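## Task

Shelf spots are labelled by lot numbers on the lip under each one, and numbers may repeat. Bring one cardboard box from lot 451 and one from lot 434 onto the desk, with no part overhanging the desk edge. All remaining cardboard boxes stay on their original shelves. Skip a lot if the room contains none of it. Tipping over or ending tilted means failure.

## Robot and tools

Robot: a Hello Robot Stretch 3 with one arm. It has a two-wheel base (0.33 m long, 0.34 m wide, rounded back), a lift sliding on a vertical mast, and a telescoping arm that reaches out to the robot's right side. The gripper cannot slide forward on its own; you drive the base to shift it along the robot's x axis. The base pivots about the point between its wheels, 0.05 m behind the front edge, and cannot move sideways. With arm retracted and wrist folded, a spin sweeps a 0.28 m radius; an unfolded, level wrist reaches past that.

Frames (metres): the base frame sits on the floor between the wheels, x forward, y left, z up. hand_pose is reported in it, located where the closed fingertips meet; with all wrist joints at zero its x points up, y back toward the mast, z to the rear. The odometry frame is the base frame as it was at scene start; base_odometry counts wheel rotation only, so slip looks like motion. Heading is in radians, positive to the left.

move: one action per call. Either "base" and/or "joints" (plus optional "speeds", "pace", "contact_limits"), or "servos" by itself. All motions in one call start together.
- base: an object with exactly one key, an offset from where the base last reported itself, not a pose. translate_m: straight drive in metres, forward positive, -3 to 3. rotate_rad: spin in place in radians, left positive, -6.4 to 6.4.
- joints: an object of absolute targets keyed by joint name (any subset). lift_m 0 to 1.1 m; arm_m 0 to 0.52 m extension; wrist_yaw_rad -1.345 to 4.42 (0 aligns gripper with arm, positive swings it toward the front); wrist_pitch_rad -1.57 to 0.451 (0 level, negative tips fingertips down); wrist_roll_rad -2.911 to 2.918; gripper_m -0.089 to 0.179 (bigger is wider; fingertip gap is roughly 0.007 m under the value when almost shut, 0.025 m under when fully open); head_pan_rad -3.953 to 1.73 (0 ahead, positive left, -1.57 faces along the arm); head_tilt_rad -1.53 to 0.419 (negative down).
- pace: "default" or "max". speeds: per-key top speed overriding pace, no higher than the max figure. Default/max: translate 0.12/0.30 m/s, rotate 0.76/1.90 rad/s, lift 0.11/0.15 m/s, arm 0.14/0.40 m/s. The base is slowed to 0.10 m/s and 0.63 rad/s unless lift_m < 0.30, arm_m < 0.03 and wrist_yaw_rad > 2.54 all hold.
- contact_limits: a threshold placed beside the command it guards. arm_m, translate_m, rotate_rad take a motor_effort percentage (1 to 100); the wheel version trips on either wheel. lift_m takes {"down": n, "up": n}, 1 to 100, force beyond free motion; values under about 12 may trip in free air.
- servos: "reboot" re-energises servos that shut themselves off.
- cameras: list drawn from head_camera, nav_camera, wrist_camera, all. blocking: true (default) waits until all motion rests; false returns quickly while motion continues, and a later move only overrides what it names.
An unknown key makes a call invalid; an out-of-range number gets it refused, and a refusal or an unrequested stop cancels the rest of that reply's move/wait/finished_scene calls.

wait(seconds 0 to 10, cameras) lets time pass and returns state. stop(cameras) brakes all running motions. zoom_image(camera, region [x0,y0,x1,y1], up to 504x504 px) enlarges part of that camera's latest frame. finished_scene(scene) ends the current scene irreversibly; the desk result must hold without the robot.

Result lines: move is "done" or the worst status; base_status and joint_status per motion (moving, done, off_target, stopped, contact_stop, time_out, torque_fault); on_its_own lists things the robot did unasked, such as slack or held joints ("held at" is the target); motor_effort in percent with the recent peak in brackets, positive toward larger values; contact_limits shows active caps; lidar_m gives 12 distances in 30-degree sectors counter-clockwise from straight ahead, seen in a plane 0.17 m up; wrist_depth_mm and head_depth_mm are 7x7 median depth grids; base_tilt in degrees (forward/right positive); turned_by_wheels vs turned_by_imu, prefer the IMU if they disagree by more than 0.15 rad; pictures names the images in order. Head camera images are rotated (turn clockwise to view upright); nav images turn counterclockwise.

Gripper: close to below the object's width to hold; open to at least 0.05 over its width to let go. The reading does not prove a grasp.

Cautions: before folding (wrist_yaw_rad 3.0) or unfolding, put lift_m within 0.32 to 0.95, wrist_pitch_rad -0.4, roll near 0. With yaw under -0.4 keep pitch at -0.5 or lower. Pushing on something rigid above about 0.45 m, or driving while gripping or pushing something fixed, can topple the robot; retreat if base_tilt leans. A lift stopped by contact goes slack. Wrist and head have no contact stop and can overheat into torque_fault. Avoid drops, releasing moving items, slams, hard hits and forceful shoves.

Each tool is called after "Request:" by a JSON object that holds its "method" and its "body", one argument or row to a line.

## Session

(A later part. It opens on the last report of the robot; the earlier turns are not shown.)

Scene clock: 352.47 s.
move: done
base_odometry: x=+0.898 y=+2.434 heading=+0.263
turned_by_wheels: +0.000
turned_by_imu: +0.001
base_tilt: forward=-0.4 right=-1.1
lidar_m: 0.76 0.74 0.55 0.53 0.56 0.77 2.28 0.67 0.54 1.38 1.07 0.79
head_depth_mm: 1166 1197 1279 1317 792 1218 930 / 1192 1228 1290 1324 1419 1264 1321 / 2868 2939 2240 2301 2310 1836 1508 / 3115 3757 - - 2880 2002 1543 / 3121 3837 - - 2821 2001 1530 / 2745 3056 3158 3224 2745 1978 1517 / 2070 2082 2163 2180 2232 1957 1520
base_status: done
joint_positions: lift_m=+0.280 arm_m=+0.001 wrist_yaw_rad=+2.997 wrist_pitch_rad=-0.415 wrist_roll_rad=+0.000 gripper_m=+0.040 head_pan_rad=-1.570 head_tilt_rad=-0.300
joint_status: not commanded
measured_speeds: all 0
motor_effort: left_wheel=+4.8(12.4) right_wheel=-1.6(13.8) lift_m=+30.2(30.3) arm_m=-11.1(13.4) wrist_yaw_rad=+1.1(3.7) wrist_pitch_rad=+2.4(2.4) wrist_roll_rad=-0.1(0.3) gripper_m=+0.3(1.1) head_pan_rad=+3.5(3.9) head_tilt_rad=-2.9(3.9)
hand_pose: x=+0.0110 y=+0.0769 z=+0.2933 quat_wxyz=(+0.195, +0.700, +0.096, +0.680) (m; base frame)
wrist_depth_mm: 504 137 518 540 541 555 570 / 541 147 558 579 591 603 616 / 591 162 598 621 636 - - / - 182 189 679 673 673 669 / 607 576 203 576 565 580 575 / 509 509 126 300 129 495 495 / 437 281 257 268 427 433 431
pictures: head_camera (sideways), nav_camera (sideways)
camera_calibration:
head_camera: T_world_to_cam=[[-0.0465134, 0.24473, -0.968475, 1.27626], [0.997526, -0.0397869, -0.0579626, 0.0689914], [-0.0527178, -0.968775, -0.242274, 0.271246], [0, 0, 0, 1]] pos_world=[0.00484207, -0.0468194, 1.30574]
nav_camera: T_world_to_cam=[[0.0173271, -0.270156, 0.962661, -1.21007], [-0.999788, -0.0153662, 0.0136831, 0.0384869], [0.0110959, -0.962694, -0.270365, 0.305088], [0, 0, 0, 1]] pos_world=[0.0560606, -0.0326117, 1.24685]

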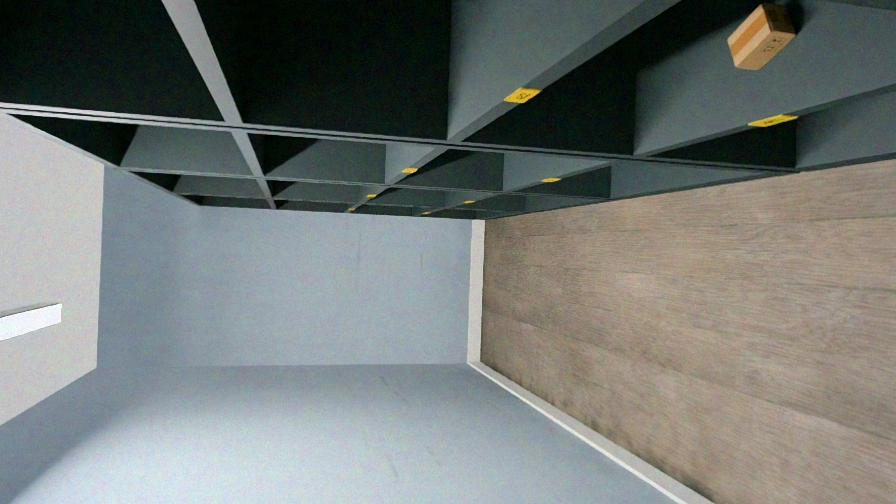

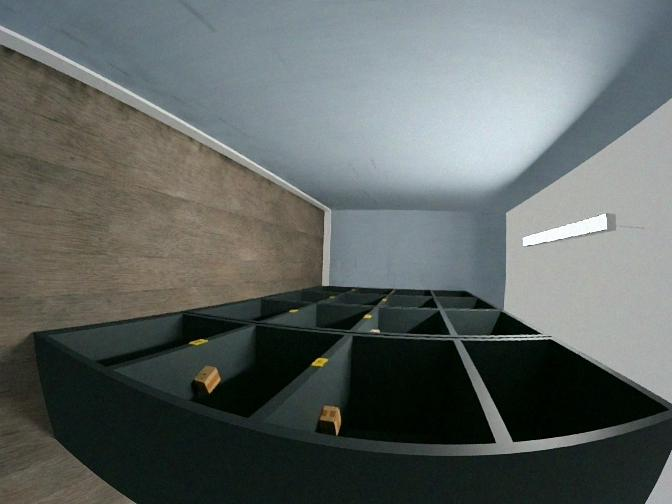

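Request:
{"method": "move", "body": {
  "base": {"translate_m":0.30},
  "pace": "max"
}}

Request:
{"method": "move", "body": {
  "base": {"rotate_rad":-1.572},
  "pace": "max"
}}

Request:
{"method": "move", "body": {
  "base": {"translate_m":0.95},
  "joints": {"head_tilt_rad":-0.37},
  "pace": "max",
  "cameras": ["nav_camera","head_camera"]
}}

Scene clock: 369.77 s.
move: done
base_odometry: x=+1.188 y=+2.512 heading=+0.263
turned_by_wheels: +0.000
turned_by_imu: +0.000
base_tilt: forward=-0.2 right=-1.2
lidar_m: 0.47 0.49 0.54 0.53 0.55 0.76 2.25 0.73 1.43 1.69 0.65 0.48
head_depth_mm: 2481 2071 2149 1814 1518 1528 1506 / 3035 2926 2635 2348 2440 2000 1559 / 3099 3850 - - 2904 2020 1556 / 3111 3845 - - 2886 2008 1541 / 2933 3605 3741 3894 2861 1976 1534 / 1834 1873 1926 2003 2081 1894 1515 / 1266 1278 1308 1333 1365 1402 1401
base_status: done
joint_positions: lift_m=+0.280 arm_m=+0.001 wrist_yaw_rad=+2.998 wrist_pitch_rad=-0.415 wrist_roll_rad=+0.000 gripper_m=+0.040 head_pan_rad=-1.570 head_tilt_rad=-0.300
joint_status: not commanded
measured_speeds: all 0
motor_effort: left_wheel=+5.1(14.3) right_wheel=-1.1(13.7) lift_m=+24.0(30.9) arm_m=-9.2(10.4) wrist_yaw_rad=+1.8(2.8) wrist_pitch_rad=+2.3(2.4) wrist_roll_rad=-0.1(0.3) gripper_m=+0.0(1.2) head_pan_rad=+2.3(3.3) head_tilt_rad=-2.9(3.9)
hand_pose: x=+0.0110 y=+0.0769 z=+0.2933 quat_wxyz=(+0.195, +0.700, +0.096, +0.680) (m; base frame)
wrist_depth_mm: 498 137 512 530 535 548 545 / 539 148 548 576 588 591 544 / 585 161 594 622 626 635 525 / - 182 188 678 672 680 525 / 600 582 202 571 561 579 544 / 515 508 127 299 129 494 493 / 432 280 258 269 426 434 432
pictures: none

Scene clock: 371.90 s.
move: done
base_odometry: x=+1.188 y=+2.512 heading=-1.308
turned_by_wheels: -1.572
turned_by_imu: -1.541
base_tilt: forward=-0.4 right=-1.1
lidar_m: 1.58 0.64 0.48 0.47 0.49 0.54 0.53 0.55 0.78 2.42 0.73 1.47
head_depth_mm: 1734 1686 1650 1591 1555 1525 1459 / 2618 2649 2519 2430 2327 1950 1549 / 2854 2984 3084 3252 2923 2006 1541 / 2827 2977 3134 3242 2937 2008 1539 / 2862 2969 3115 3240 2844 1991 1521 / 2867 2996 3137 3262 2866 1984 1522 / 2911 2999 3121 3268 2812 1966 1524
base_status: done
joint_positions: lift_m=+0.280 arm_m=+0.001 wrist_yaw_rad=+2.998 wrist_pitch_rad=-0.415 wrist_roll_rad=+0.000 gripper_m=+0.040 head_pan_rad=-1.570 head_tilt_rad=-0.300
joint_status: not commanded
measured_speeds: all 0
motor_effort: left_wheel=+5.3(15.7) right_wheel=-10.0(14.8) lift_m=+26.3(26.9) arm_m=-12.5(13.1) wrist_yaw_rad=+2.3(2.7) wrist_pitch_rad=+2.4(2.4) wrist_roll_rad=+0.1(0.3) gripper_m=+0.6(0.9) head_pan_rad=+1.8(2.9) head_tilt_rad=-2.8(3.4)
hand_pose: x=+0.0110 y=+0.0769 z=+0.2933 quat_wxyz=(+0.195, +0.700, +0.096, +0.680) (m; base frame)
wrist_depth_mm: 444 137 465 471 478 486 492 / 488 148 494 514 521 528 529 / 531 161 195 540 - - - / - 179 188 - - - - / 584 567 201 568 560 582 576 / 509 508 127 302 129 494 491 / 437 280 258 268 421 434 430
pictures: none

Scene clock: 376.43 s.
move: done
base_odometry: x=+1.434 y=+1.595 heading=-1.309
turned_by_wheels: +0.000
turned_by_imu: +0.001
base_tilt: forward=-0.5 right=-1.2
lidar_m: 1.45 0.59 0.44 0.43 0.45 0.64 1.47 1.54 0.71 1.03 0.72 1.47
head_depth_mm: 537 905 965 998 670 1071 867 / 546 908 962 1002 668 1104 864 / 557 910 968 1005 659 1093 858 / 497 914 966 1003 655 1092 829 / 508 914 974 989 688 1081 854 / 520 917 976 978 683 1079 847 / 532 921 983 968 675 1059 844
base_status: done
joint_positions: lift_m=+0.280 arm_m=+0.001 wrist_yaw_rad=+2.998 wrist_pitch_rad=-0.415 wrist_roll_rad=+0.000 gripper_m=+0.040 head_pan_rad=-1.570 head_tilt_rad=-0.372
joint_status: all done
measured_speeds: all 0
motor_effort: left_wheel=+1.4(12.5) right_wheel=+6.5(14.2) lift_m=+29.8(31.0) arm_m=-10.8(13.2) wrist_yaw_rad=+1.6(3.3) wrist_pitch_rad=+2.3(2.5) wrist_roll_rad=+0.2(0.4) gripper_m=+0.4(1.1) head_pan_rad=+1.3(2.7) head_tilt_rad=+2.0(6.0)
hand_pose: x=+0.0110 y=+0.0769 z=+0.2933 quat_wxyz=(+0.195, +0.700, +0.096, +0.680) (m; base frame)
wrist_depth_mm: 418 137 423 435 440 450 456 / 453 147 463 470 481 490 495 / 495 162 499 524 524 533 538 / 546 183 189 - - - - / 578 560 200 550 550 575 573 / 509 506 127 302 129 496 493 / 432 281 257 269 420 434 430
pictures: head_camera (sideways), nav_camera (sideways)
camera_calibration:
head_camera: T_world_to_cam=[[-0.046605, 0.313443, -0.948463, 1.25013], [0.997516, -0.035599, -0.06078, 0.0726534], [-0.0528155, -0.948939, -0.311006, 0.360726], [0, 0, 0, 1]] pos_world=[0.00484151, -0.0469525, 1.30231]
nav_camera: T_world_to_cam=[[0.0173692, -0.338409, 0.940839, -1.18159], [-0.999788, -0.0163208, 0.0125871, 0.039916], [0.0110956, -0.940857, -0.338621, 0.393851], [0, 0, 0, 1]] pos_world=[0.0560606, -0.0286501, 1.24455]

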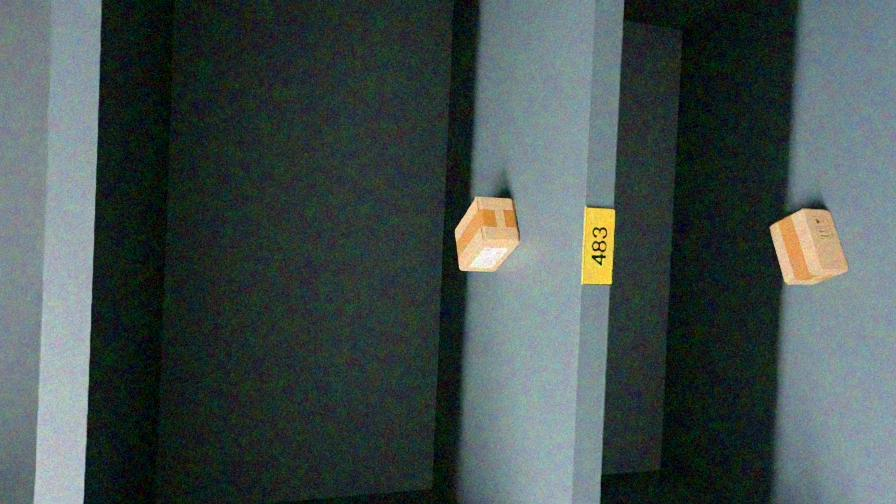

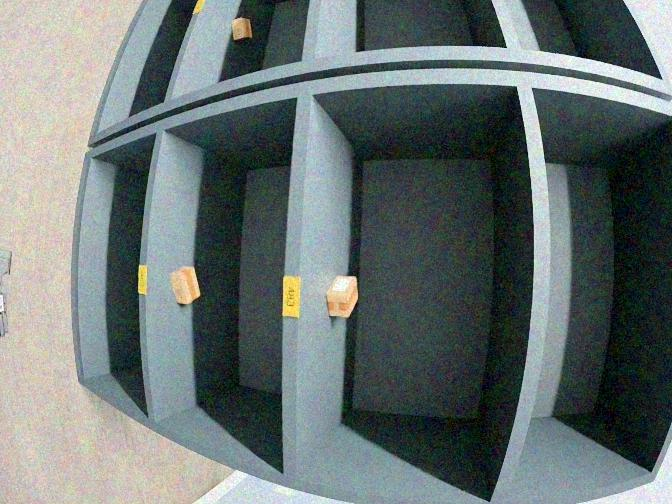

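Request:
{"method": "move", "body": {
  "joints": {"head_tilt_rad":-0.55,"head_pan_rad":-1.25},
  "pace": "max",
  "cameras": ["head_camera"]
}}

Request:
{"method": "move", "body": {
  "base": {"translate_m":0.75},
  "joints": {"head_tilt_rad":-0.5,"head_pan_rad":-1.5},
  "pace": "max",
  "cameras": ["head_camera","nav_camera"]
}}

Scene clock: 385.20 s.
move: done
base_odometry: x=+1.434 y=+1.595 heading=-1.309
turned_by_wheels: +0.000
turned_by_imu: +0.000
base_tilt: forward=-0.3 right=-1.2
lidar_m: 1.45 0.58 0.44 0.43 0.45 0.64 1.47 1.54 0.71 1.03 0.72 1.47
head_depth_mm: 810 870 931 670 1107 924 823 / 840 903 961 663 1142 890 1123 / 873 937 985 693 1164 914 1172 / 888 973 1018 728 1151 936 1196 / 757 819 871 766 1064 966 1189 / 630 670 721 757 867 957 1129 / 563 615 683 767 1013 1309 1209
base_status: not commanded
joint_positions: lift_m=+0.280 arm_m=+0.001 wrist_yaw_rad=+2.998 wrist_pitch_rad=-0.415 wrist_roll_rad=+0.000 gripper_m=+0.040 head_pan_rad=-1.242 head_tilt_rad=-0.547
joint_status: all done
measured_speeds: all 0
motor_effort: left_wheel=+1.8(1.9) right_wheel=+6.9(6.9) lift_m=+25.3(26.4) arm_m=-9.2(9.8) wrist_yaw_rad=+1.7(3.1) wrist_pitch_rad=+2.3(2.5) wrist_roll_rad=+0.0(0.3) gripper_m=+0.0(0.7) head_pan_rad=+1.9(3.8) head_tilt_rad=-4.6(7.4)
hand_pose: x=+0.0110 y=+0.0769 z=+0.2933 quat_wxyz=(+0.195, +0.700, +0.096, +0.680) (m; base frame)
wrist_depth_mm: 416 137 430 437 447 448 455 / 453 147 461 470 480 492 498 / 497 162 496 522 526 537 531 / 540 183 190 - - - - / 575 562 200 549 549 581 580 / 512 509 127 301 129 496 493 / 432 282 260 271 422 433 428
pictures: head_camera (sideways)
camera_calibration:
head_camera: T_world_to_cam=[[-0.197067, 0.433801, -0.879193, 1.16067], [0.952167, 0.298315, -0.0662332, 0.0799913], [0.233544, -0.850191, -0.471839, 0.568222], [0, 0, 0, 1]] pos_world=[0.0198601, -0.044265, 1.29386]

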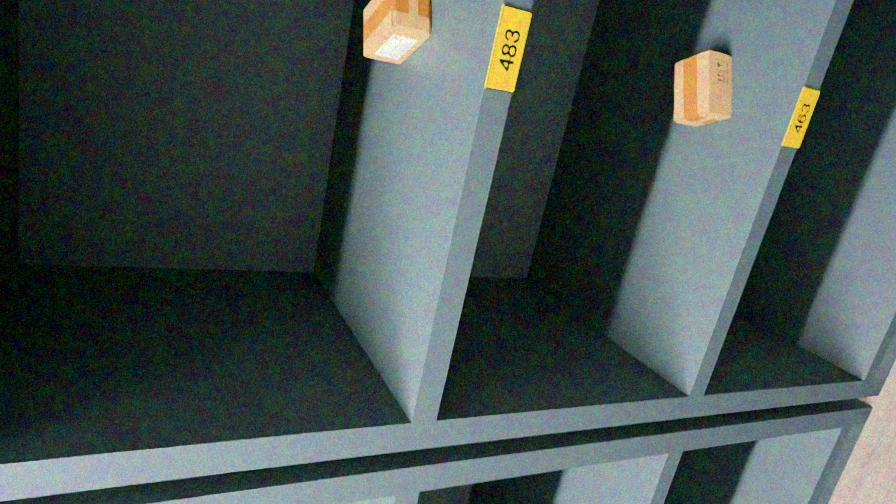

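Scene clock: 389.03 s.
move: done
base_odometry: x=+1.628 y=+0.870 heading=-1.309
turned_by_wheels: +0.000
turned_by_imu: +0.001
base_tilt: forward=-0.3 right=-1.2
lidar_m: 1.34 0.54 0.41 0.40 0.42 0.59 1.86 1.31 0.65 1.04 0.86 0.91
head_depth_mm: 833 898 915 738 792 777 849 / 855 924 992 730 1163 962 1000 / 864 936 1003 724 1188 951 1173 / 873 943 1017 713 1190 949 1194 / 883 961 1015 724 1208 943 1192 / 893 962 1024 717 1210 936 1218 / 904 976 1039 736 1202 933 1207
base_status: done
joint_positions: lift_m=+0.280 arm_m=+0.001 wrist_yaw_rad=+2.998 wrist_pitch_rad=-0.415 wrist_roll_rad=+0.000 gripper_m=+0.040 head_pan_rad=-1.500 head_tilt_rad=-0.500
joint_status: all done
measured_speeds: all 0
motor_effort: left_wheel=-0.4(12.0) right_wheel=+2.8(14.3) lift_m=+26.9(26.9) arm_m=-8.1(9.8) wrist_yaw_rad=+0.9(3.2) wrist_pitch_rad=+2.3(2.4) wrist_roll_rad=-0.1(0.3) gripper_m=+0.4(0.9) head_pan_rad=-3.4(5.4) head_tilt_rad=+3.3(5.9)
hand_pose: x=+0.0110 y=+0.0769 z=+0.2933 quat_wxyz=(+0.195, +0.700, +0.096, +0.680) (m; base frame)
wrist_depth_mm: 386 137 402 406 413 418 426 / 425 148 434 446 451 457 464 / 463 161 468 481 492 503 516 / 507 187 509 534 543 548 546 / 547 537 202 162 156 564 576 / 511 509 127 299 129 494 496 / 431 279 258 270 424 438 432
pictures: head_camera (sideways), nav_camera (sideways)
camera_calibration:
head_camera: T_world_to_cam=[[-0.0767292, 0.427908, -0.900559, 1.1878], [0.997, 0.0421182, -0.0649333, 0.0780215], [0.0101444, -0.90284, -0.429857, 0.514972], [0, 0, 0, 1]] pos_world=[0.00812744, -0.0466191, 1.29612]
nav_camera: T_world_to_cam=[[0.0492011, -0.453653, 0.889819, -1.11518], [-0.996114, -0.0874501, 0.0104942, 0.0425465], [0.0730541, -0.886878, -0.456192, 0.546467], [0, 0, 0, 1]] pos_world=[0.0573276, -0.017534, 1.24116]

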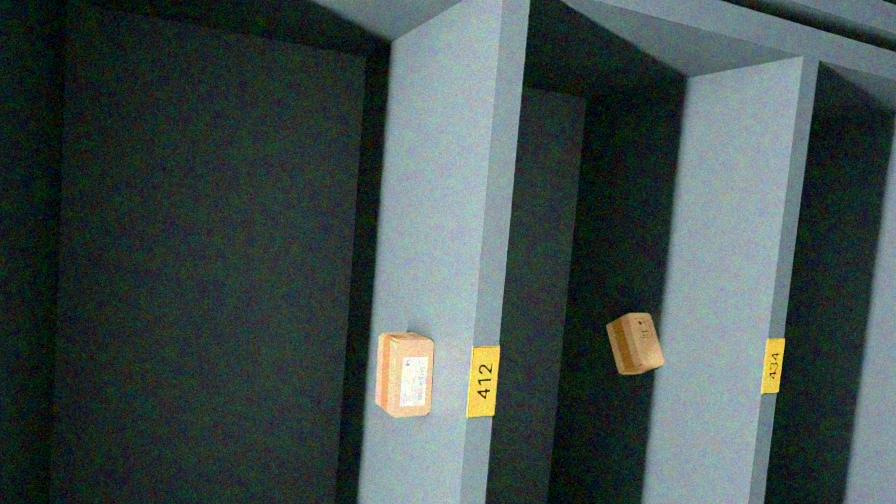

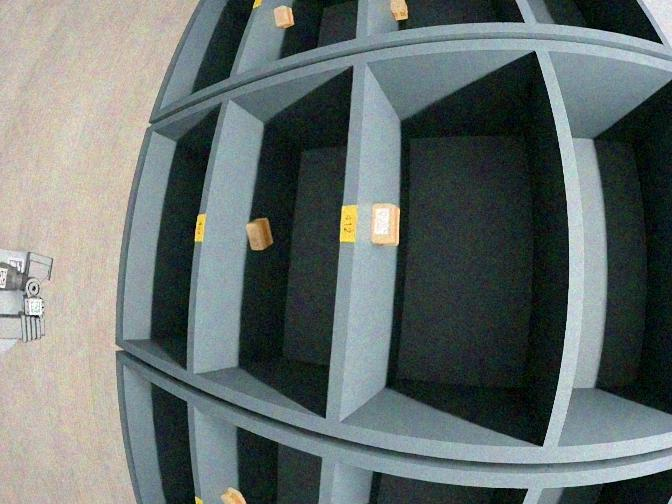

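Request:
{"method": "move", "body": {
  "base": {"translate_m":0.166},
  "joints": {"lift_m":0.6,"wrist_pitch_rad":-0.4,"gripper_m":0.179},
  "pace": "max"
}}

Request:
{"method": "move", "body": {
  "joints": {"wrist_yaw_rad":0.0,"head_pan_rad":-1.57},
  "pace": "max"
}}

Request:
{"method": "move", "body": {
  "joints": {"wrist_pitch_rad":-0.3,"lift_m":0.55,"arm_m":0.15},
  "pace": "max",
  "cameras": ["head_camera","wrist_camera"]
}}

Scene clock: 405.90 s.
move: done
base_odometry: x=+1.671 y=+0.710 heading=-1.309
turned_by_wheels: +0.000
turned_by_imu: -0.001
base_tilt: forward=-0.4 right=-1.2
lidar_m: 1.32 0.53 0.40 0.39 0.41 0.58 1.83 1.45 0.73 1.07 0.76 1.51
head_depth_mm: 828 922 994 739 1170 965 1084 / 853 931 995 731 1186 959 1174 / 871 947 1005 723 1187 954 1172 / 879 948 1020 715 1198 948 1205 / 891 967 1024 754 1211 945 1191 / 896 971 1031 744 1213 935 1217 / 850 947 979 742 1069 932 1156
base_status: done
joint_positions: lift_m=+0.600 arm_m=+0.001 wrist_yaw_rad=+2.998 wrist_pitch_rad=-0.415 wrist_roll_rad=+0.000 gripper_m=+0.179 head_pan_rad=-1.500 head_tilt_rad=-0.500
joint_status: all done
measured_speeds: all 0
motor_effort: left_wheel=+2.8(11.9) right_wheel=+0.8(12.2) lift_m=+27.8(34.3) arm_m=-5.3(6.9) wrist_yaw_rad=+1.6(2.6) wrist_pitch_rad=+2.3(4.5) wrist_roll_rad=-0.1(0.4) gripper_m=+0.5(83.1) head_pan_rad=-3.0(3.9) head_tilt_rad=+3.9(4.8)
hand_pose: x=+0.0110 y=+0.0769 z=+0.6133 quat_wxyz=(+0.195, +0.700, +0.096, +0.680) (m; base frame)
wrist_depth_mm: 385 137 394 401 406 414 419 / 415 148 422 437 445 448 460 / 455 162 458 480 489 496 503 / 496 187 496 524 529 536 537 / 534 190 206 - - - - / - 139 232 - - - - / - 741 272 732 755 743 105
pictures: none

Scene clock: 407.73 s.
move: done
base_odometry: x=+1.671 y=+0.710 heading=-1.309
turned_by_wheels: +0.000
turned_by_imu: +0.000
base_tilt: forward=-0.2 right=-1.2
lidar_m: 1.32 0.54 0.40 0.39 0.41 0.58 1.83 1.46 0.73 1.07 0.76 1.51
head_depth_mm: 826 937 1007 740 1115 970 1003 / 853 938 1011 731 1198 957 1179 / 874 943 1014 724 1191 954 1204 / 875 942 1018 716 1197 949 1198 / 877 948 1013 713 1205 939 1191 / 884 956 1009 743 1205 941 1183 / 881 957 1018 736 1162 932 1180
base_status: not commanded
joint_positions: lift_m=+0.600 arm_m=+0.001 wrist_yaw_rad=+0.003 wrist_pitch_rad=-0.415 wrist_roll_rad=+0.000 gripper_m=+0.179 head_pan_rad=-1.572 head_tilt_rad=-0.500
joint_status: all done
measured_speeds: all 0
motor_effort: left_wheel=+3.5(3.5) right_wheel=+1.1(1.8) lift_m=+23.4(28.2) arm_m=-4.7(5.9) wrist_yaw_rad=-2.6(7.9) wrist_pitch_rad=+2.3(2.5) wrist_roll_rad=+0.1(0.3) gripper_m=+0.7(1.1) head_pan_rad=-1.5(3.7) head_tilt_rad=+3.4(4.6)
hand_pose: x=-0.0208 y=-0.3703 z=+0.6133 quat_wxyz=(+0.692, +0.147, -0.691, -0.145) (m; base frame)
wrist_depth_mm: 494 - - - - - - / 495 - - 548 - 513 544 / 457 451 447 445 437 436 429 / 509 - - - - 411 402 / 552 146 - - - - - / - 139 - - - - - / 742 732 - - - - 105
pictures: none

Scene clock: 409.23 s.
move: done
base_odometry: x=+1.671 y=+0.710 heading=-1.309
turned_by_wheels: +0.000
turned_by_imu: +0.000
base_tilt: forward=-0.3 right=-1.2
lidar_m: 1.32 0.53 0.40 0.39 0.41 0.58 1.83 1.45 0.73 1.06 0.76 1.52
head_depth_mm: 828 940 1007 740 1119 968 1005 / 851 942 1010 732 1204 961 1183 / 871 940 1012 721 1189 956 1172 / 875 945 1021 715 1197 947 1144 / 880 950 1018 713 1204 941 1168 / 881 949 1007 744 1207 937 1193 / 883 958 1017 736 1150 936 1183
base_status: not commanded
joint_positions: lift_m=+0.550 arm_m=+0.150 wrist_yaw_rad=+0.003 wrist_pitch_rad=-0.321 wrist_roll_rad=+0.000 gripper_m=+0.179 head_pan_rad=-1.572 head_tilt_rad=-0.500
joint_status: all done
measured_speeds: all 0
motor_effort: left_wheel=+2.9(3.6) right_wheel=+1.4(1.6) lift_m=+23.4(26.5) arm_m=+12.5(15.4) wrist_yaw_rad=-3.3(4.2) wrist_pitch_rad=+3.3(6.2) wrist_roll_rad=+0.1(0.3) gripper_m=+0.2(0.9) head_pan_rad=+1.4(1.7) head_tilt_rad=+3.5(4.3)
hand_pose: x=-0.0209 y=-0.5306 z=+0.5851 quat_wxyz=(+0.698, +0.114, -0.698, -0.112) (m; base frame)
wrist_depth_mm: 495 - - - - - 576 / 489 - - 420 - - 582 / 448 442 438 422 433 429 427 / 330 327 325 323 320 320 317 / 293 283 282 275 269 264 263 / - 140 - - - - - / - 664 - - - - 105
pictures: head_camera (sideways), wrist_camera
camera_calibration:
head_camera: T_world_to_cam=[[-0.0455797, 0.432349, -0.900553, 1.18761], [0.997438, -0.0300603, -0.0649151, 0.0780091], [-0.0551369, -0.901205, -0.429871, 0.515379], [0, 0, 0, 1]] pos_world=[0.00473801, -0.046654, 1.29612]
wrist_camera: T_world_to_cam=[[-0.998884, -0.041943, -0.0217358, -0.0237207], [-0.00209915, 0.499064, -0.866563, 0.8043], [0.0471938, -0.86555, -0.498594, -0.00035489], [0, 0, 0, 1]] pos_world=[-0.0219891, -0.402699, 0.696284]

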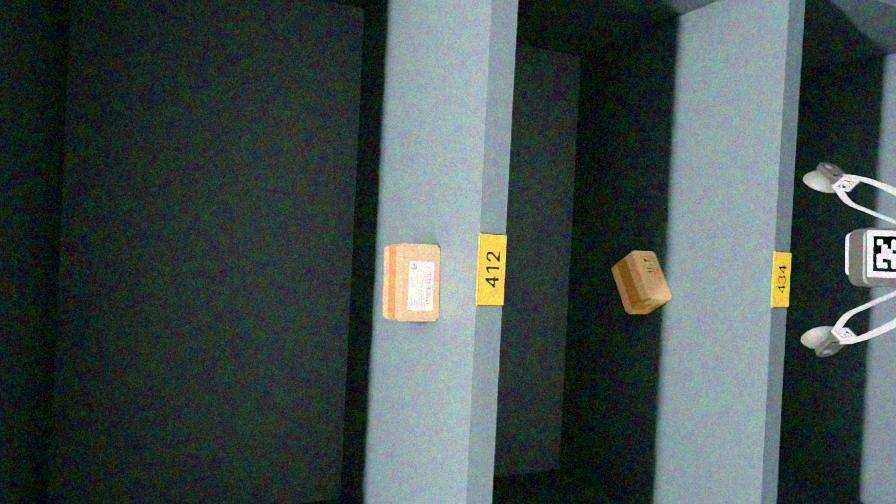

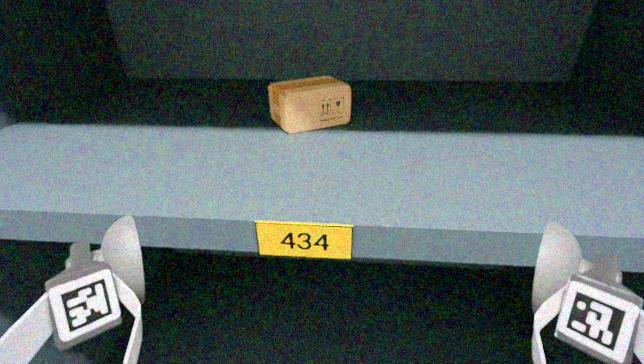

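Request:
{"method": "move", "body": {
  "base": {"translate_m":0.036}
}}

Request:
{"method": "move", "body": {
  "joints": {"arm_m":0.33,"lift_m":0.541},
  "cameras": ["wrist_camera"]
}}

Scene clock: 417.33 s.
move: done
base_odometry: x=+1.681 y=+0.675 heading=-1.309
turned_by_wheels: +0.000
turned_by_imu: +0.000
base_tilt: forward=-0.3 right=-1.2
lidar_m: 1.31 0.53 0.40 0.39 0.41 0.58 1.82 1.46 0.75 1.07 0.74 1.48
head_depth_mm: 826 936 1009 741 1164 968 1097 / 850 938 1015 731 1197 958 1185 / 873 943 1011 724 1199 954 1167 / 876 946 1019 715 1199 949 1138 / 880 948 1021 751 1205 942 1162 / 881 956 1013 745 1209 937 1190 / 884 953 1007 735 1112 934 1152
base_status: done
joint_positions: lift_m=+0.550 arm_m=+0.150 wrist_yaw_rad=+0.003 wrist_pitch_rad=-0.321 wrist_roll_rad=+0.000 gripper_m=+0.179 head_pan_rad=-1.570 head_tilt_rad=-0.500
joint_status: not commanded
measured_speeds: all 0
motor_effort: left_wheel=+3.7(10.0) right_wheel=+8.0(10.3) lift_m=+23.3(24.1) arm_m=-2.0(2.6) wrist_yaw_rad=-3.1(4.7) wrist_pitch_rad=+3.2(3.4) wrist_roll_rad=+0.1(0.3) gripper_m=+0.3(1.1) head_pan_rad=+3.0(3.8) head_tilt_rad=+3.4(4.6)
hand_pose: x=-0.0209 y=-0.5306 z=+0.5851 quat_wxyz=(+0.698, +0.114, -0.698, -0.112) (m; base frame)
wrist_depth_mm: 471 - - - - - 576 / 477 - - 420 - - 573 / 449 443 439 420 429 428 424 / 330 329 324 323 321 320 318 / 298 284 281 278 270 265 263 / 118 140 - - - - - / 118 - - - - - 105
pictures: none

Scene clock: 419.90 s.
move: done
base_odometry: x=+1.681 y=+0.675 heading=-1.309
turned_by_wheels: +0.000
turned_by_imu: +0.000
base_tilt: forward=-0.3 right=-1.1
lidar_m: 1.31 0.53 0.40 0.39 0.41 0.58 1.82 1.46 0.75 1.07 0.74 1.48
head_depth_mm: 830 937 1005 740 1163 964 1101 / 851 942 1010 732 1202 963 1155 / 873 946 1012 724 1197 951 595 / 878 949 1020 714 1200 917 635 / 878 951 1017 753 1202 942 1189 / 882 957 1015 744 1212 937 1188 / 887 954 1005 737 1110 935 1153
base_status: not commanded
joint_positions: lift_m=+0.541 arm_m=+0.330 wrist_yaw_rad=+0.003 wrist_pitch_rad=-0.320 wrist_roll_rad=+0.000 gripper_m=+0.179 head_pan_rad=-1.570 head_tilt_rad=-0.500
joint_status: all done
measured_speeds: all 0
motor_effort: left_wheel=+3.1(3.9) right_wheel=+8.0(8.6) lift_m=+25.6(27.4) arm_m=+13.3(14.9) wrist_yaw_rad=-3.2(4.4) wrist_pitch_rad=+3.3(3.4) wrist_roll_rad=+0.1(0.4) gripper_m=+0.4(1.1) head_pan_rad=+3.0(4.0) head_tilt_rad=+3.5(4.6)
hand_pose: x=-0.0209 y=-0.7106 z=+0.5761 quat_wxyz=(+0.699, +0.114, -0.698, -0.112) (m; base frame)
wrist_depth_mm: 445 - - - - - - / 467 - - - - - - / 419 419 415 274 402 403 399 / 311 307 307 263 286 299 299 / 255 235 241 241 240 239 248 / 119 144 201 200 199 199 - / 163 172 171 171 170 164 107
pictures: wrist_camera
camera_calibration:
wrist_camera: T_world_to_cam=[[-0.998884, -0.0419442, -0.0217296, -0.0314709], [-0.00209865, 0.498945, -0.866631, 0.88631], [0.047192, -0.865618, -0.498476, -0.160762], [0, 0, 0, 1]] pos_world=[-0.0219891, -0.582699, 0.687284]

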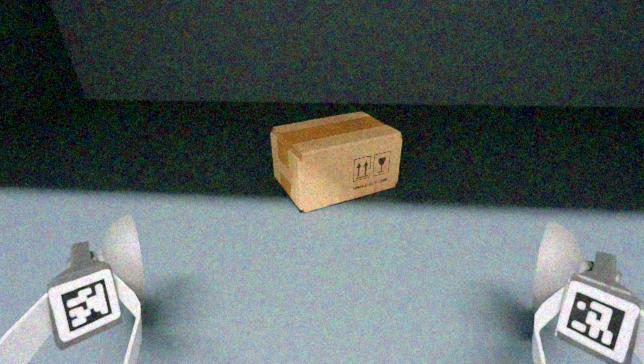

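Request:
{"method": "move", "body": {
  "joints": {"arm_m":0.452}
}}

Request:
{"method": "move", "body": {
  "joints": {"gripper_m":0.02},
  "cameras": ["wrist_camera"]
}}

Scene clock: 427.60 s.
move: done
base_odometry: x=+1.681 y=+0.675 heading=-1.309
turned_by_wheels: +0.000
turned_by_imu: +0.000
base_tilt: forward=-0.3 right=-1.1
lidar_m: 1.32 0.53 0.40 0.39 0.41 0.58 1.82 1.46 0.75 1.07 0.74 1.48
head_depth_mm: 831 938 1004 740 1159 964 1095 / 855 941 1012 731 1204 963 1179 / 873 944 1013 725 1191 724 598 / 874 944 1019 715 1199 744 1194 / 879 948 1015 753 1204 942 1193 / 881 952 1010 745 1207 936 1186 / 883 950 1005 734 1114 936 1155
base_status: not commanded
joint_positions: lift_m=+0.541 arm_m=+0.452 wrist_yaw_rad=+0.003 wrist_pitch_rad=-0.320 wrist_roll_rad=+0.000 gripper_m=+0.179 head_pan_rad=-1.570 head_tilt_rad=-0.500
joint_status: all done
measured_speeds: all 0
motor_effort: left_wheel=+3.6(4.1) right_wheel=+7.9(8.3) lift_m=+30.2(30.3) arm_m=+12.8(15.0) wrist_yaw_rad=-3.4(4.8) wrist_pitch_rad=+3.3(3.4) wrist_roll_rad=+0.0(0.3) gripper_m=+0.4(1.0) head_pan_rad=+2.9(4.0) head_tilt_rad=+2.8(3.7)
hand_pose: x=-0.0209 y=-0.8326 z=+0.5761 quat_wxyz=(+0.699, +0.114, -0.698, -0.112) (m; base frame)
wrist_depth_mm: - - - - - - - / - - - - - - - / 389 385 384 378 377 371 352 / 306 306 306 303 300 300 296 / 255 234 177 161 168 238 246 / 119 144 193 144 175 199 - / 163 171 166 160 170 164 107
pictures: none

Scene clock: 429.73 s.
move: done
base_odometry: x=+1.681 y=+0.675 heading=-1.309
turned_by_wheels: +0.000
turned_by_imu: +0.000
base_tilt: forward=-0.3 right=-1.2
lidar_m: 1.32 0.53 0.40 0.39 0.41 0.58 1.83 1.45 0.75 1.07 0.74 1.49
head_depth_mm: 830 940 1013 739 1170 965 1102 / 853 942 1014 729 1199 956 1182 / 871 942 1015 723 1196 725 599 / 877 950 1017 713 1190 743 1195 / 880 952 1019 752 1207 941 1192 / 879 953 1015 744 1211 936 1186 / 886 955 1008 735 1114 935 1153
base_status: not commanded
joint_positions: lift_m=+0.541 arm_m=+0.452 wrist_yaw_rad=+0.000 wrist_pitch_rad=-0.320 wrist_roll_rad=+0.000 gripper_m=+0.020 head_pan_rad=-1.570 head_tilt_rad=-0.500
joint_status: all done
measured_speeds: all 0
motor_effort: left_wheel=+1.7(4.2) right_wheel=+2.8(8.1) lift_m=+23.8(31.3) arm_m=+8.1(12.7) wrist_yaw_rad=-0.7(4.0) wrist_pitch_rad=+3.3(3.5) wrist_roll_rad=+0.1(0.3) gripper_m=+0.4(91.1) head_pan_rad=+3.0(3.8) head_tilt_rad=+2.8(3.8)
hand_pose: x=-0.0216 y=-0.8326 z=+0.5762 quat_wxyz=(+0.698, +0.113, -0.698, -0.113) (m; base frame)
wrist_depth_mm: - - - - - - - / - - - - - - - / 392 385 383 273 293 376 350 / 309 308 305 244 274 299 297 / 245 243 242 158 237 239 238 / 202 202 128 145 128 197 198 / 173 177 162 171 160 169 169
pictures: wrist_camera
camera_calibration:
wrist_camera: T_world_to_cam=[[-0.999013, -0.0387226, -0.0217408, -0.03461], [-0.000474917, 0.498853, -0.866687, 0.947191], [0.0444059, -0.865821, -0.498379, -0.266627], [0, 0, 0, 1]] pos_world=[-0.0222862, -0.7047, 0.687284]

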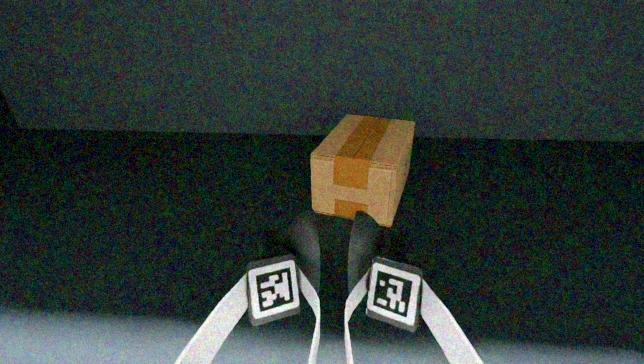

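Request:
{"method": "move", "body": {
  "joints": {"gripper_m":0.179}
}}

Request:
{"method": "move", "body": {
  "joints": {"arm_m":0.0},
  "pace": "max",
  "cameras": ["head_camera"]
}}

Request:
{"method": "move", "body": {
  "base": {"rotate_rad":-1.741},
  "pace": "max"
}}

Request:
{"method": "move", "body": {
  "base": {"translate_m":0.101}
}}

Request:
{"method": "move", "body": {
  "base": {"rotate_rad":1.741},
  "pace": "max"
}}

Request:
{"method": "move", "body": {
  "joints": {"arm_m":0.3},
  "pace": "max",
  "cameras": ["wrist_camera","head_camera"]
}}

Scene clock: 452.03 s.
move: done
base_odometry: x=+1.681 y=+0.675 heading=-1.309
turned_by_wheels: +0.000
turned_by_imu: +0.000
base_tilt: forward=-0.3 right=-1.3
lidar_m: 1.31 0.53 0.40 0.39 0.41 0.58 1.82 1.46 0.75 1.07 0.74 1.48
head_depth_mm: 829 937 1008 739 1161 966 1102 / 853 938 1011 731 1199 964 1183 / 873 942 1013 721 1194 724 598 / 874 946 1018 715 1200 740 1199 / 879 950 1013 752 1210 941 1191 / 881 951 1013 743 1207 940 1190 / 883 954 1004 737 1109 932 1160
base_status: not commanded
joint_positions: lift_m=+0.541 arm_m=+0.452 wrist_yaw_rad=+0.000 wrist_pitch_rad=-0.320 wrist_roll_rad=+0.000 gripper_m=+0.179 head_pan_rad=-1.570 head_tilt_rad=-0.500
joint_status: all done
measured_speeds: all 0
motor_effort: left_wheel=+1.6(2.3) right_wheel=+3.6(4.4) lift_m=+23.5(24.0) arm_m=-3.2(3.5) wrist_yaw_rad=-0.5(1.6) wrist_pitch_rad=+3.3(3.4) wrist_roll_rad=+0.0(0.4) gripper_m=+0.6(85.7) head_pan_rad=+2.8(3.4) head_tilt_rad=+3.0(3.5)
hand_pose: x=-0.0216 y=-0.8326 z=+0.5762 quat_wxyz=(+0.698, +0.113, -0.698, -0.113) (m; base frame)
wrist_depth_mm: - - - - - - - / - - - - - - - / 392 388 382 274 292 373 349 / 308 306 305 244 271 299 299 / 255 233 241 241 240 238 247 / 118 144 201 199 198 199 - / 163 171 172 171 170 165 107
pictures: none

Scene clock: 454.43 s.
move: done
base_odometry: x=+1.681 y=+0.675 heading=-1.309
turned_by_wheels: +0.000
turned_by_imu: +0.000
base_tilt: forward=-0.3 right=-1.3
lidar_m: 1.31 0.53 0.40 0.39 0.41 0.58 1.82 1.45 0.75 1.07 0.74 1.48
head_depth_mm: 824 936 1010 739 1165 970 1099 / 849 942 1014 733 1197 959 1181 / 875 941 1017 724 1196 955 1197 / 876 946 1022 713 1198 951 1193 / 882 952 1019 754 1205 938 1195 / 883 958 1016 745 1214 937 1181 / 886 951 1008 737 1115 932 1154
base_status: not commanded
joint_positions: lift_m=+0.541 arm_m=+0.001 wrist_yaw_rad=+0.000 wrist_pitch_rad=-0.320 wrist_roll_rad=+0.000 gripper_m=+0.179 head_pan_rad=-1.570 head_tilt_rad=-0.500
joint_status: all done
measured_speeds: all 0
motor_effort: left_wheel=+2.1(2.6) right_wheel=+3.5(4.3) lift_m=+27.1(27.1) arm_m=-10.8(15.6) wrist_yaw_rad=-1.1(1.5) wrist_pitch_rad=+3.2(3.4) wrist_roll_rad=-0.2(0.3) gripper_m=+1.0(1.1) head_pan_rad=+2.5(3.3) head_tilt_rad=+2.8(3.5)
hand_pose: x=-0.0216 y=-0.3812 z=+0.5763 quat_wxyz=(+0.698, +0.113, -0.698, -0.113) (m; base frame)
wrist_depth_mm: 475 - - - - - - / 479 - - 526 - - 531 / 433 424 419 414 409 409 405 / 486 - - - - 394 - / 506 142 - - - - - / - 140 - - - - - / - - - - - - 105
pictures: head_camera (sideways)
camera_calibration:
head_camera: T_world_to_cam=[[-0.0466192, 0.432237, -0.900554, 1.18761], [0.99751, -0.0276159, -0.064893, 0.0779913], [-0.0529187, -0.901337, -0.429873, 0.515371], [0, 0, 0, 1]] pos_world=[0.00484117, -0.0466529, 1.29612]

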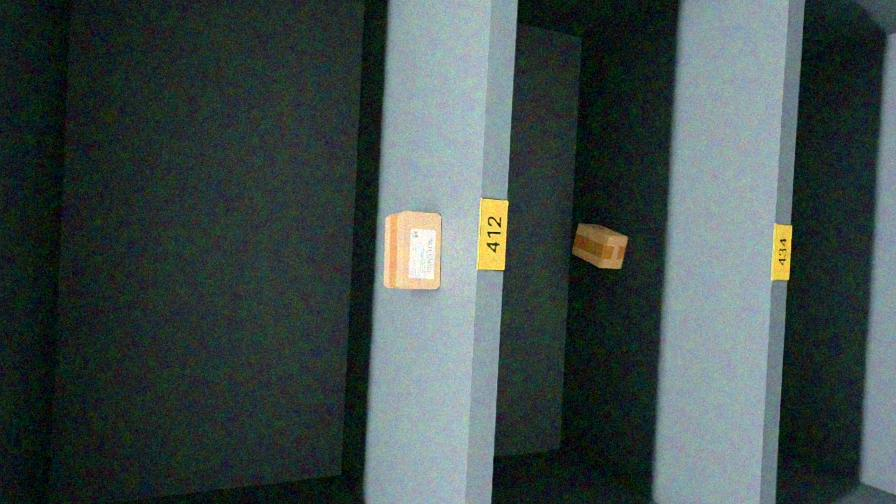

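Scene clock: 458.13 s.
move: done
base_odometry: x=+1.681 y=+0.675 heading=-3.049
turned_by_wheels: -1.741
turned_by_imu: -1.713
base_tilt: forward=-0.3 right=-1.0
lidar_m: 1.07 0.74 0.79 2.33 0.63 0.42 0.39 0.40 0.50 1.08 1.48 0.75
head_depth_mm: 821 822 828 833 835 843 852 / 1075 1080 1085 1097 1104 1116 1134 / 1557 1586 1601 1611 1643 1508 1315 / 2023 2187 2349 2529 2076 1599 1307 / 2004 2147 2349 2550 2065 1594 1298 / 1962 2146 2311 2487 2035 1581 1294 / 1945 2106 2283 2445 2036 1576 1292
base_status: done
joint_positions: lift_m=+0.541 arm_m=+0.001 wrist_yaw_rad=+0.000 wrist_pitch_rad=-0.320 wrist_roll_rad=+0.000 gripper_m=+0.179 head_pan_rad=-1.570 head_tilt_rad=-0.500
joint_status: not commanded
measured_speeds: all 0
motor_effort: left_wheel=+7.4(11.7) right_wheel=-10.2(13.3) lift_m=+30.4(31.4) arm_m=-6.6(11.2) wrist_yaw_rad=+0.9(2.0) wrist_pitch_rad=+3.2(3.3) wrist_roll_rad=+0.0(0.3) gripper_m=+0.6(1.2) head_pan_rad=+2.7(3.3) head_tilt_rad=+1.8(3.3)
hand_pose: x=-0.0216 y=-0.3812 z=+0.5763 quat_wxyz=(+0.698, +0.113, -0.698, -0.113) (m; base frame)
wrist_depth_mm: - - - - - 506 398 / - - - - - 514 401 / - - - - - 514 404 / - - - - - 519 409 / - - - - - - 391 / - 855 914 896 898 - 363 / 734 751 779 775 771 622 105
pictures: none

Scene clock: 460.27 s.
move: done
base_odometry: x=+1.580 y=+0.666 heading=-3.049
turned_by_wheels: +0.000
turned_by_imu: +0.000
base_tilt: forward=-0.3 right=-1.3
lidar_m: 0.97 0.68 0.67 1.45 0.79 0.53 0.49 0.50 0.63 1.35 1.44 0.66
head_depth_mm: 1024 1031 1035 1043 1049 1057 1065 / 1337 1348 1360 1373 1381 1406 1281 / 1952 1966 2004 2028 1902 1603 1312 / 2024 2156 2358 2574 2087 1599 1304 / 1999 2149 2319 2560 2055 1590 1292 / 1966 2124 2287 2452 2032 1587 1293 / 1932 2095 2262 2457 2033 1568 1288
base_status: done
joint_positions: lift_m=+0.541 arm_m=+0.001 wrist_yaw_rad=+0.000 wrist_pitch_rad=-0.320 wrist_roll_rad=+0.000 gripper_m=+0.179 head_pan_rad=-1.570 head_tilt_rad=-0.500
joint_status: not commanded
measured_speeds: all 0
motor_effort: left_wheel=+5.4(11.4) right_wheel=+6.1(11.3) lift_m=+29.1(30.9) arm_m=-8.5(8.8) wrist_yaw_rad=-0.3(1.7) wrist_pitch_rad=+3.2(3.3) wrist_roll_rad=-0.1(0.3) gripper_m=+0.2(1.0) head_pan_rad=+2.1(2.9) head_tilt_rad=+2.7(3.1)
hand_pose: x=-0.0216 y=-0.3812 z=+0.5763 quat_wxyz=(+0.698, +0.113, -0.698, -0.113) (m; base frame)
wrist_depth_mm: - - - - - - 490 / - - - - - - 495 / - - - - - - 501 / - - - - - - 504 / - - - - - 893 491 / - 844 894 902 891 827 470 / 118 754 771 778 781 758 105
pictures: none

Scene clock: 463.97 s.
move: done
base_odometry: x=+1.580 y=+0.666 heading=-1.309
turned_by_wheels: +1.741
turned_by_imu: +1.713
base_tilt: forward=-0.3 right=-1.2
lidar_m: 1.64 0.67 0.50 0.49 0.52 0.73 2.29 0.70 0.66 0.97 0.67 1.43
head_depth_mm: 784 847 921 741 1061 969 805 / 788 853 924 729 1109 959 804 / 789 852 929 721 1097 955 798 / 793 857 928 638 1024 953 815 / 792 858 933 706 1120 945 811 / 798 861 928 698 1115 939 810 / 800 864 927 690 1067 932 802
base_status: done
joint_positions: lift_m=+0.541 arm_m=+0.001 wrist_yaw_rad=+0.000 wrist_pitch_rad=-0.320 wrist_roll_rad=+0.000 gripper_m=+0.179 head_pan_rad=-1.570 head_tilt_rad=-0.500
joint_status: not commanded
measured_speeds: all 0
motor_effort: left_wheel=-8.7(13.0) right_wheel=+8.9(11.9) lift_m=+26.4(29.6) arm_m=-12.8(13.7) wrist_yaw_rad=+0.2(1.8) wrist_pitch_rad=+3.1(3.3) wrist_roll_rad=+0.2(0.4) gripper_m=+0.8(1.6) head_pan_rad=+2.1(3.0) head_tilt_rad=+2.1(3.1)
hand_pose: x=-0.0216 y=-0.3812 z=+0.5763 quat_wxyz=(+0.698, +0.113, -0.698, -0.113) (m; base frame)
wrist_depth_mm: 490 - - - - - 610 / 488 - - 545 - - 543 / 421 423 418 413 412 404 401 / 337 328 325 316 309 303 301 / 479 144 - - - 307 297 / 119 140 - - - - - / - - - - - - 105
pictures: none

Scene clock: 465.97 s.
move: done
base_odometry: x=+1.580 y=+0.666 heading=-1.309
turned_by_wheels: +0.000
turned_by_imu: +0.000
base_tilt: forward=-0.3 right=-1.3
lidar_m: 1.64 0.67 0.50 0.49 0.51 0.73 2.30 0.70 0.66 0.97 0.67 1.43
head_depth_mm: 787 848 923 739 1060 962 803 / 786 850 922 732 1110 960 803 / 790 853 927 721 1102 953 578 / 789 854 929 637 1021 944 604 / 794 860 932 706 1122 941 812 / 795 859 931 699 1118 938 808 / 799 864 929 689 1071 932 805
base_status: not commanded
joint_positions: lift_m=+0.541 arm_m=+0.300 wrist_yaw_rad=+0.000 wrist_pitch_rad=-0.320 wrist_roll_rad=+0.000 gripper_m=+0.179 head_pan_rad=-1.570 head_tilt_rad=-0.500
joint_status: all done
measured_speeds: all 0
motor_effort: left_wheel=-8.5(9.1) right_wheel=+8.3(9.3) lift_m=+25.7(27.6) arm_m=+11.3(15.1) wrist_yaw_rad=+0.0(1.7) wrist_pitch_rad=+3.2(3.3) wrist_roll_rad=-0.2(0.4) gripper_m=+0.6(1.1) head_pan_rad=+1.9(2.8) head_tilt_rad=+1.4(2.9)
hand_pose: x=-0.0216 y=-0.6807 z=+0.5763 quat_wxyz=(+0.698, +0.113, -0.698, -0.113) (m; base frame)
wrist_depth_mm: - - - - - - - / - - - - - - - / 418 420 410 289 359 378 374 / 311 308 306 290 303 301 298 / 254 234 242 241 240 239 247 / 118 144 202 200 199 198 - / 163 173 171 171 171 165 107
pictures: head_camera (sideways), wrist_camera
camera_calibration:
head_camera: T_world_to_cam=[[-0.0466192, 0.432237, -0.900554, 1.18761], [0.99751, -0.0276159, -0.064893, 0.0779913], [-0.0529187, -0.901337, -0.429873, 0.515371], [0, 0, 0, 1]] pos_world=[0.00484117, -0.0466529, 1.29612]
wrist_camera: T_world_to_cam=[[-0.999013, -0.03874, -0.0217095, -0.028753], [-0.000474829, 0.498153, -0.867089, 0.87134], [0.0444056, -0.866223, -0.49768, -0.135674], [0, 0, 0, 1]] pos_world=[-0.0222862, -0.552699, 0.687383]

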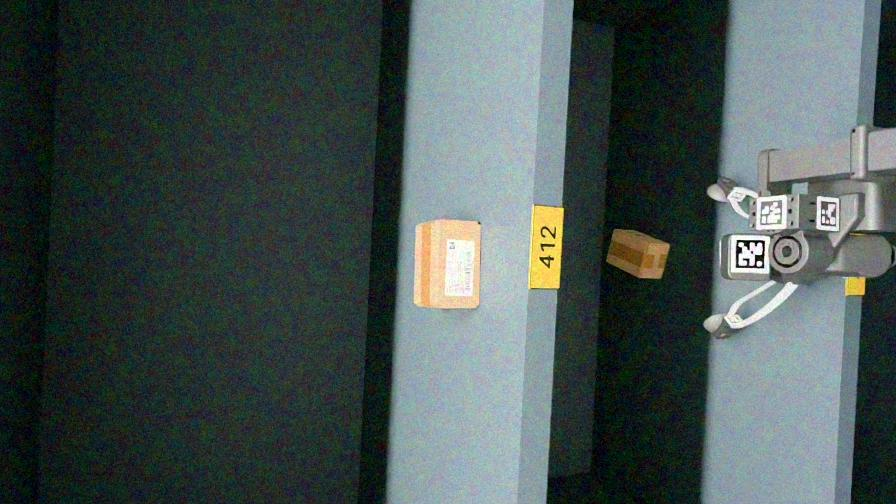

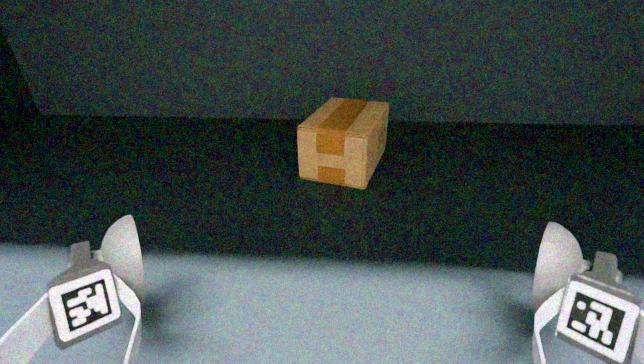

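Request:
{"method": "move", "body": {
  "joints": {"arm_m":0.466}
}}

Request:
{"method": "move", "body": {
  "joints": {"gripper_m":0.02},
  "cameras": ["wrist_camera"]
}}

Scene clock: 474.97 s.
move: done
base_odometry: x=+1.580 y=+0.666 heading=-1.309
turned_by_wheels: +0.000
turned_by_imu: +0.000
base_tilt: forward=-0.3 right=-1.2
lidar_m: 1.65 0.67 0.50 0.49 0.51 0.73 2.29 0.70 0.66 0.97 0.67 1.43
head_depth_mm: 784 846 923 737 1057 968 805 / 786 846 925 730 1104 961 799 / 788 851 928 721 1101 726 596 / 791 854 930 636 841 754 816 / 791 860 929 702 1123 940 811 / 798 861 926 700 1122 943 806 / 799 864 927 691 1067 930 805
base_status: not commanded
joint_positions: lift_m=+0.541 arm_m=+0.466 wrist_yaw_rad=+0.000 wrist_pitch_rad=-0.320 wrist_roll_rad=+0.000 gripper_m=+0.179 head_pan_rad=-1.570 head_tilt_rad=-0.500
joint_status: all done
measured_speeds: all 0
motor_effort: left_wheel=-8.5(8.8) right_wheel=+8.2(9.3) lift_m=+24.0(24.2) arm_m=+13.3(15.7) wrist_yaw_rad=-0.6(2.0) wrist_pitch_rad=+3.1(3.3) wrist_roll_rad=+0.0(0.3) gripper_m=+0.7(1.3) head_pan_rad=+2.0(2.6) head_tilt_rad=+1.5(2.6)
hand_pose: x=-0.0216 y=-0.8467 z=+0.5763 quat_wxyz=(+0.698, +0.113, -0.698, -0.113) (m; base frame)
wrist_depth_mm: - - - - - - - / - - - - - - - / - - - - - - - / 293 290 288 192 192 271 - / 253 232 242 161 174 238 245 / 118 144 194 138 186 198 - / 162 172 166 142 160 164 107
pictures: none

Scene clock: 477.10 s.
move: done
base_odometry: x=+1.580 y=+0.666 heading=-1.309
turned_by_wheels: +0.000
turned_by_imu: +0.000
base_tilt: forward=-0.3 right=-1.2
lidar_m: 1.65 0.67 0.50 0.49 0.52 0.73 2.29 0.70 0.66 0.97 0.67 1.44
head_depth_mm: 784 847 919 741 1060 965 806 / 788 849 922 732 1110 960 800 / 789 855 926 722 1099 727 598 / 794 859 931 636 839 753 814 / 794 859 937 705 1131 942 809 / 797 863 926 697 1120 934 806 / 800 866 928 691 1068 932 802
base_status: not commanded
joint_positions: lift_m=+0.541 arm_m=+0.466 wrist_yaw_rad=+0.000 wrist_pitch_rad=-0.320 wrist_roll_rad=+0.000 gripper_m=+0.021 head_pan_rad=-1.570 head_tilt_rad=-0.500
joint_status: all done
measured_speeds: all 0
motor_effort: left_wheel=-8.0(8.9) right_wheel=+8.0(9.0) lift_m=+24.6(25.2) arm_m=+11.3(13.6) wrist_yaw_rad=-0.6(1.7) wrist_pitch_rad=+3.1(3.3) wrist_roll_rad=-0.1(0.3) gripper_m=-16.9(88.9) head_pan_rad=+1.8(2.4) head_tilt_rad=+1.7(2.5)
hand_pose: x=-0.0216 y=-0.8467 z=+0.5763 quat_wxyz=(+0.698, +0.113, -0.698, -0.113) (m; base frame)
wrist_depth_mm: - - - - - - - / - - - - - - - / - - - - - - - / 294 290 290 193 192 270 - / 244 243 223 161 158 237 237 / 202 202 129 138 129 197 197 / 172 162 166 144 160 161 168
pictures: wrist_camera
camera_calibration:
wrist_camera: T_world_to_cam=[[-0.999013, -0.03874, -0.0217095, -0.0351838], [-0.000474829, 0.498153, -0.867089, 0.954034], [0.0444056, -0.866223, -0.49768, -0.279467], [0, 0, 0, 1]] pos_world=[-0.0222862, -0.718699, 0.687383]

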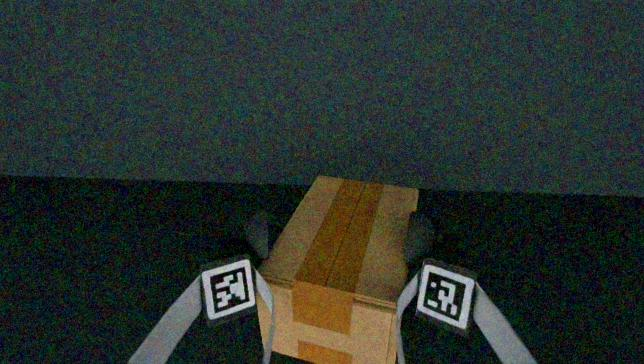

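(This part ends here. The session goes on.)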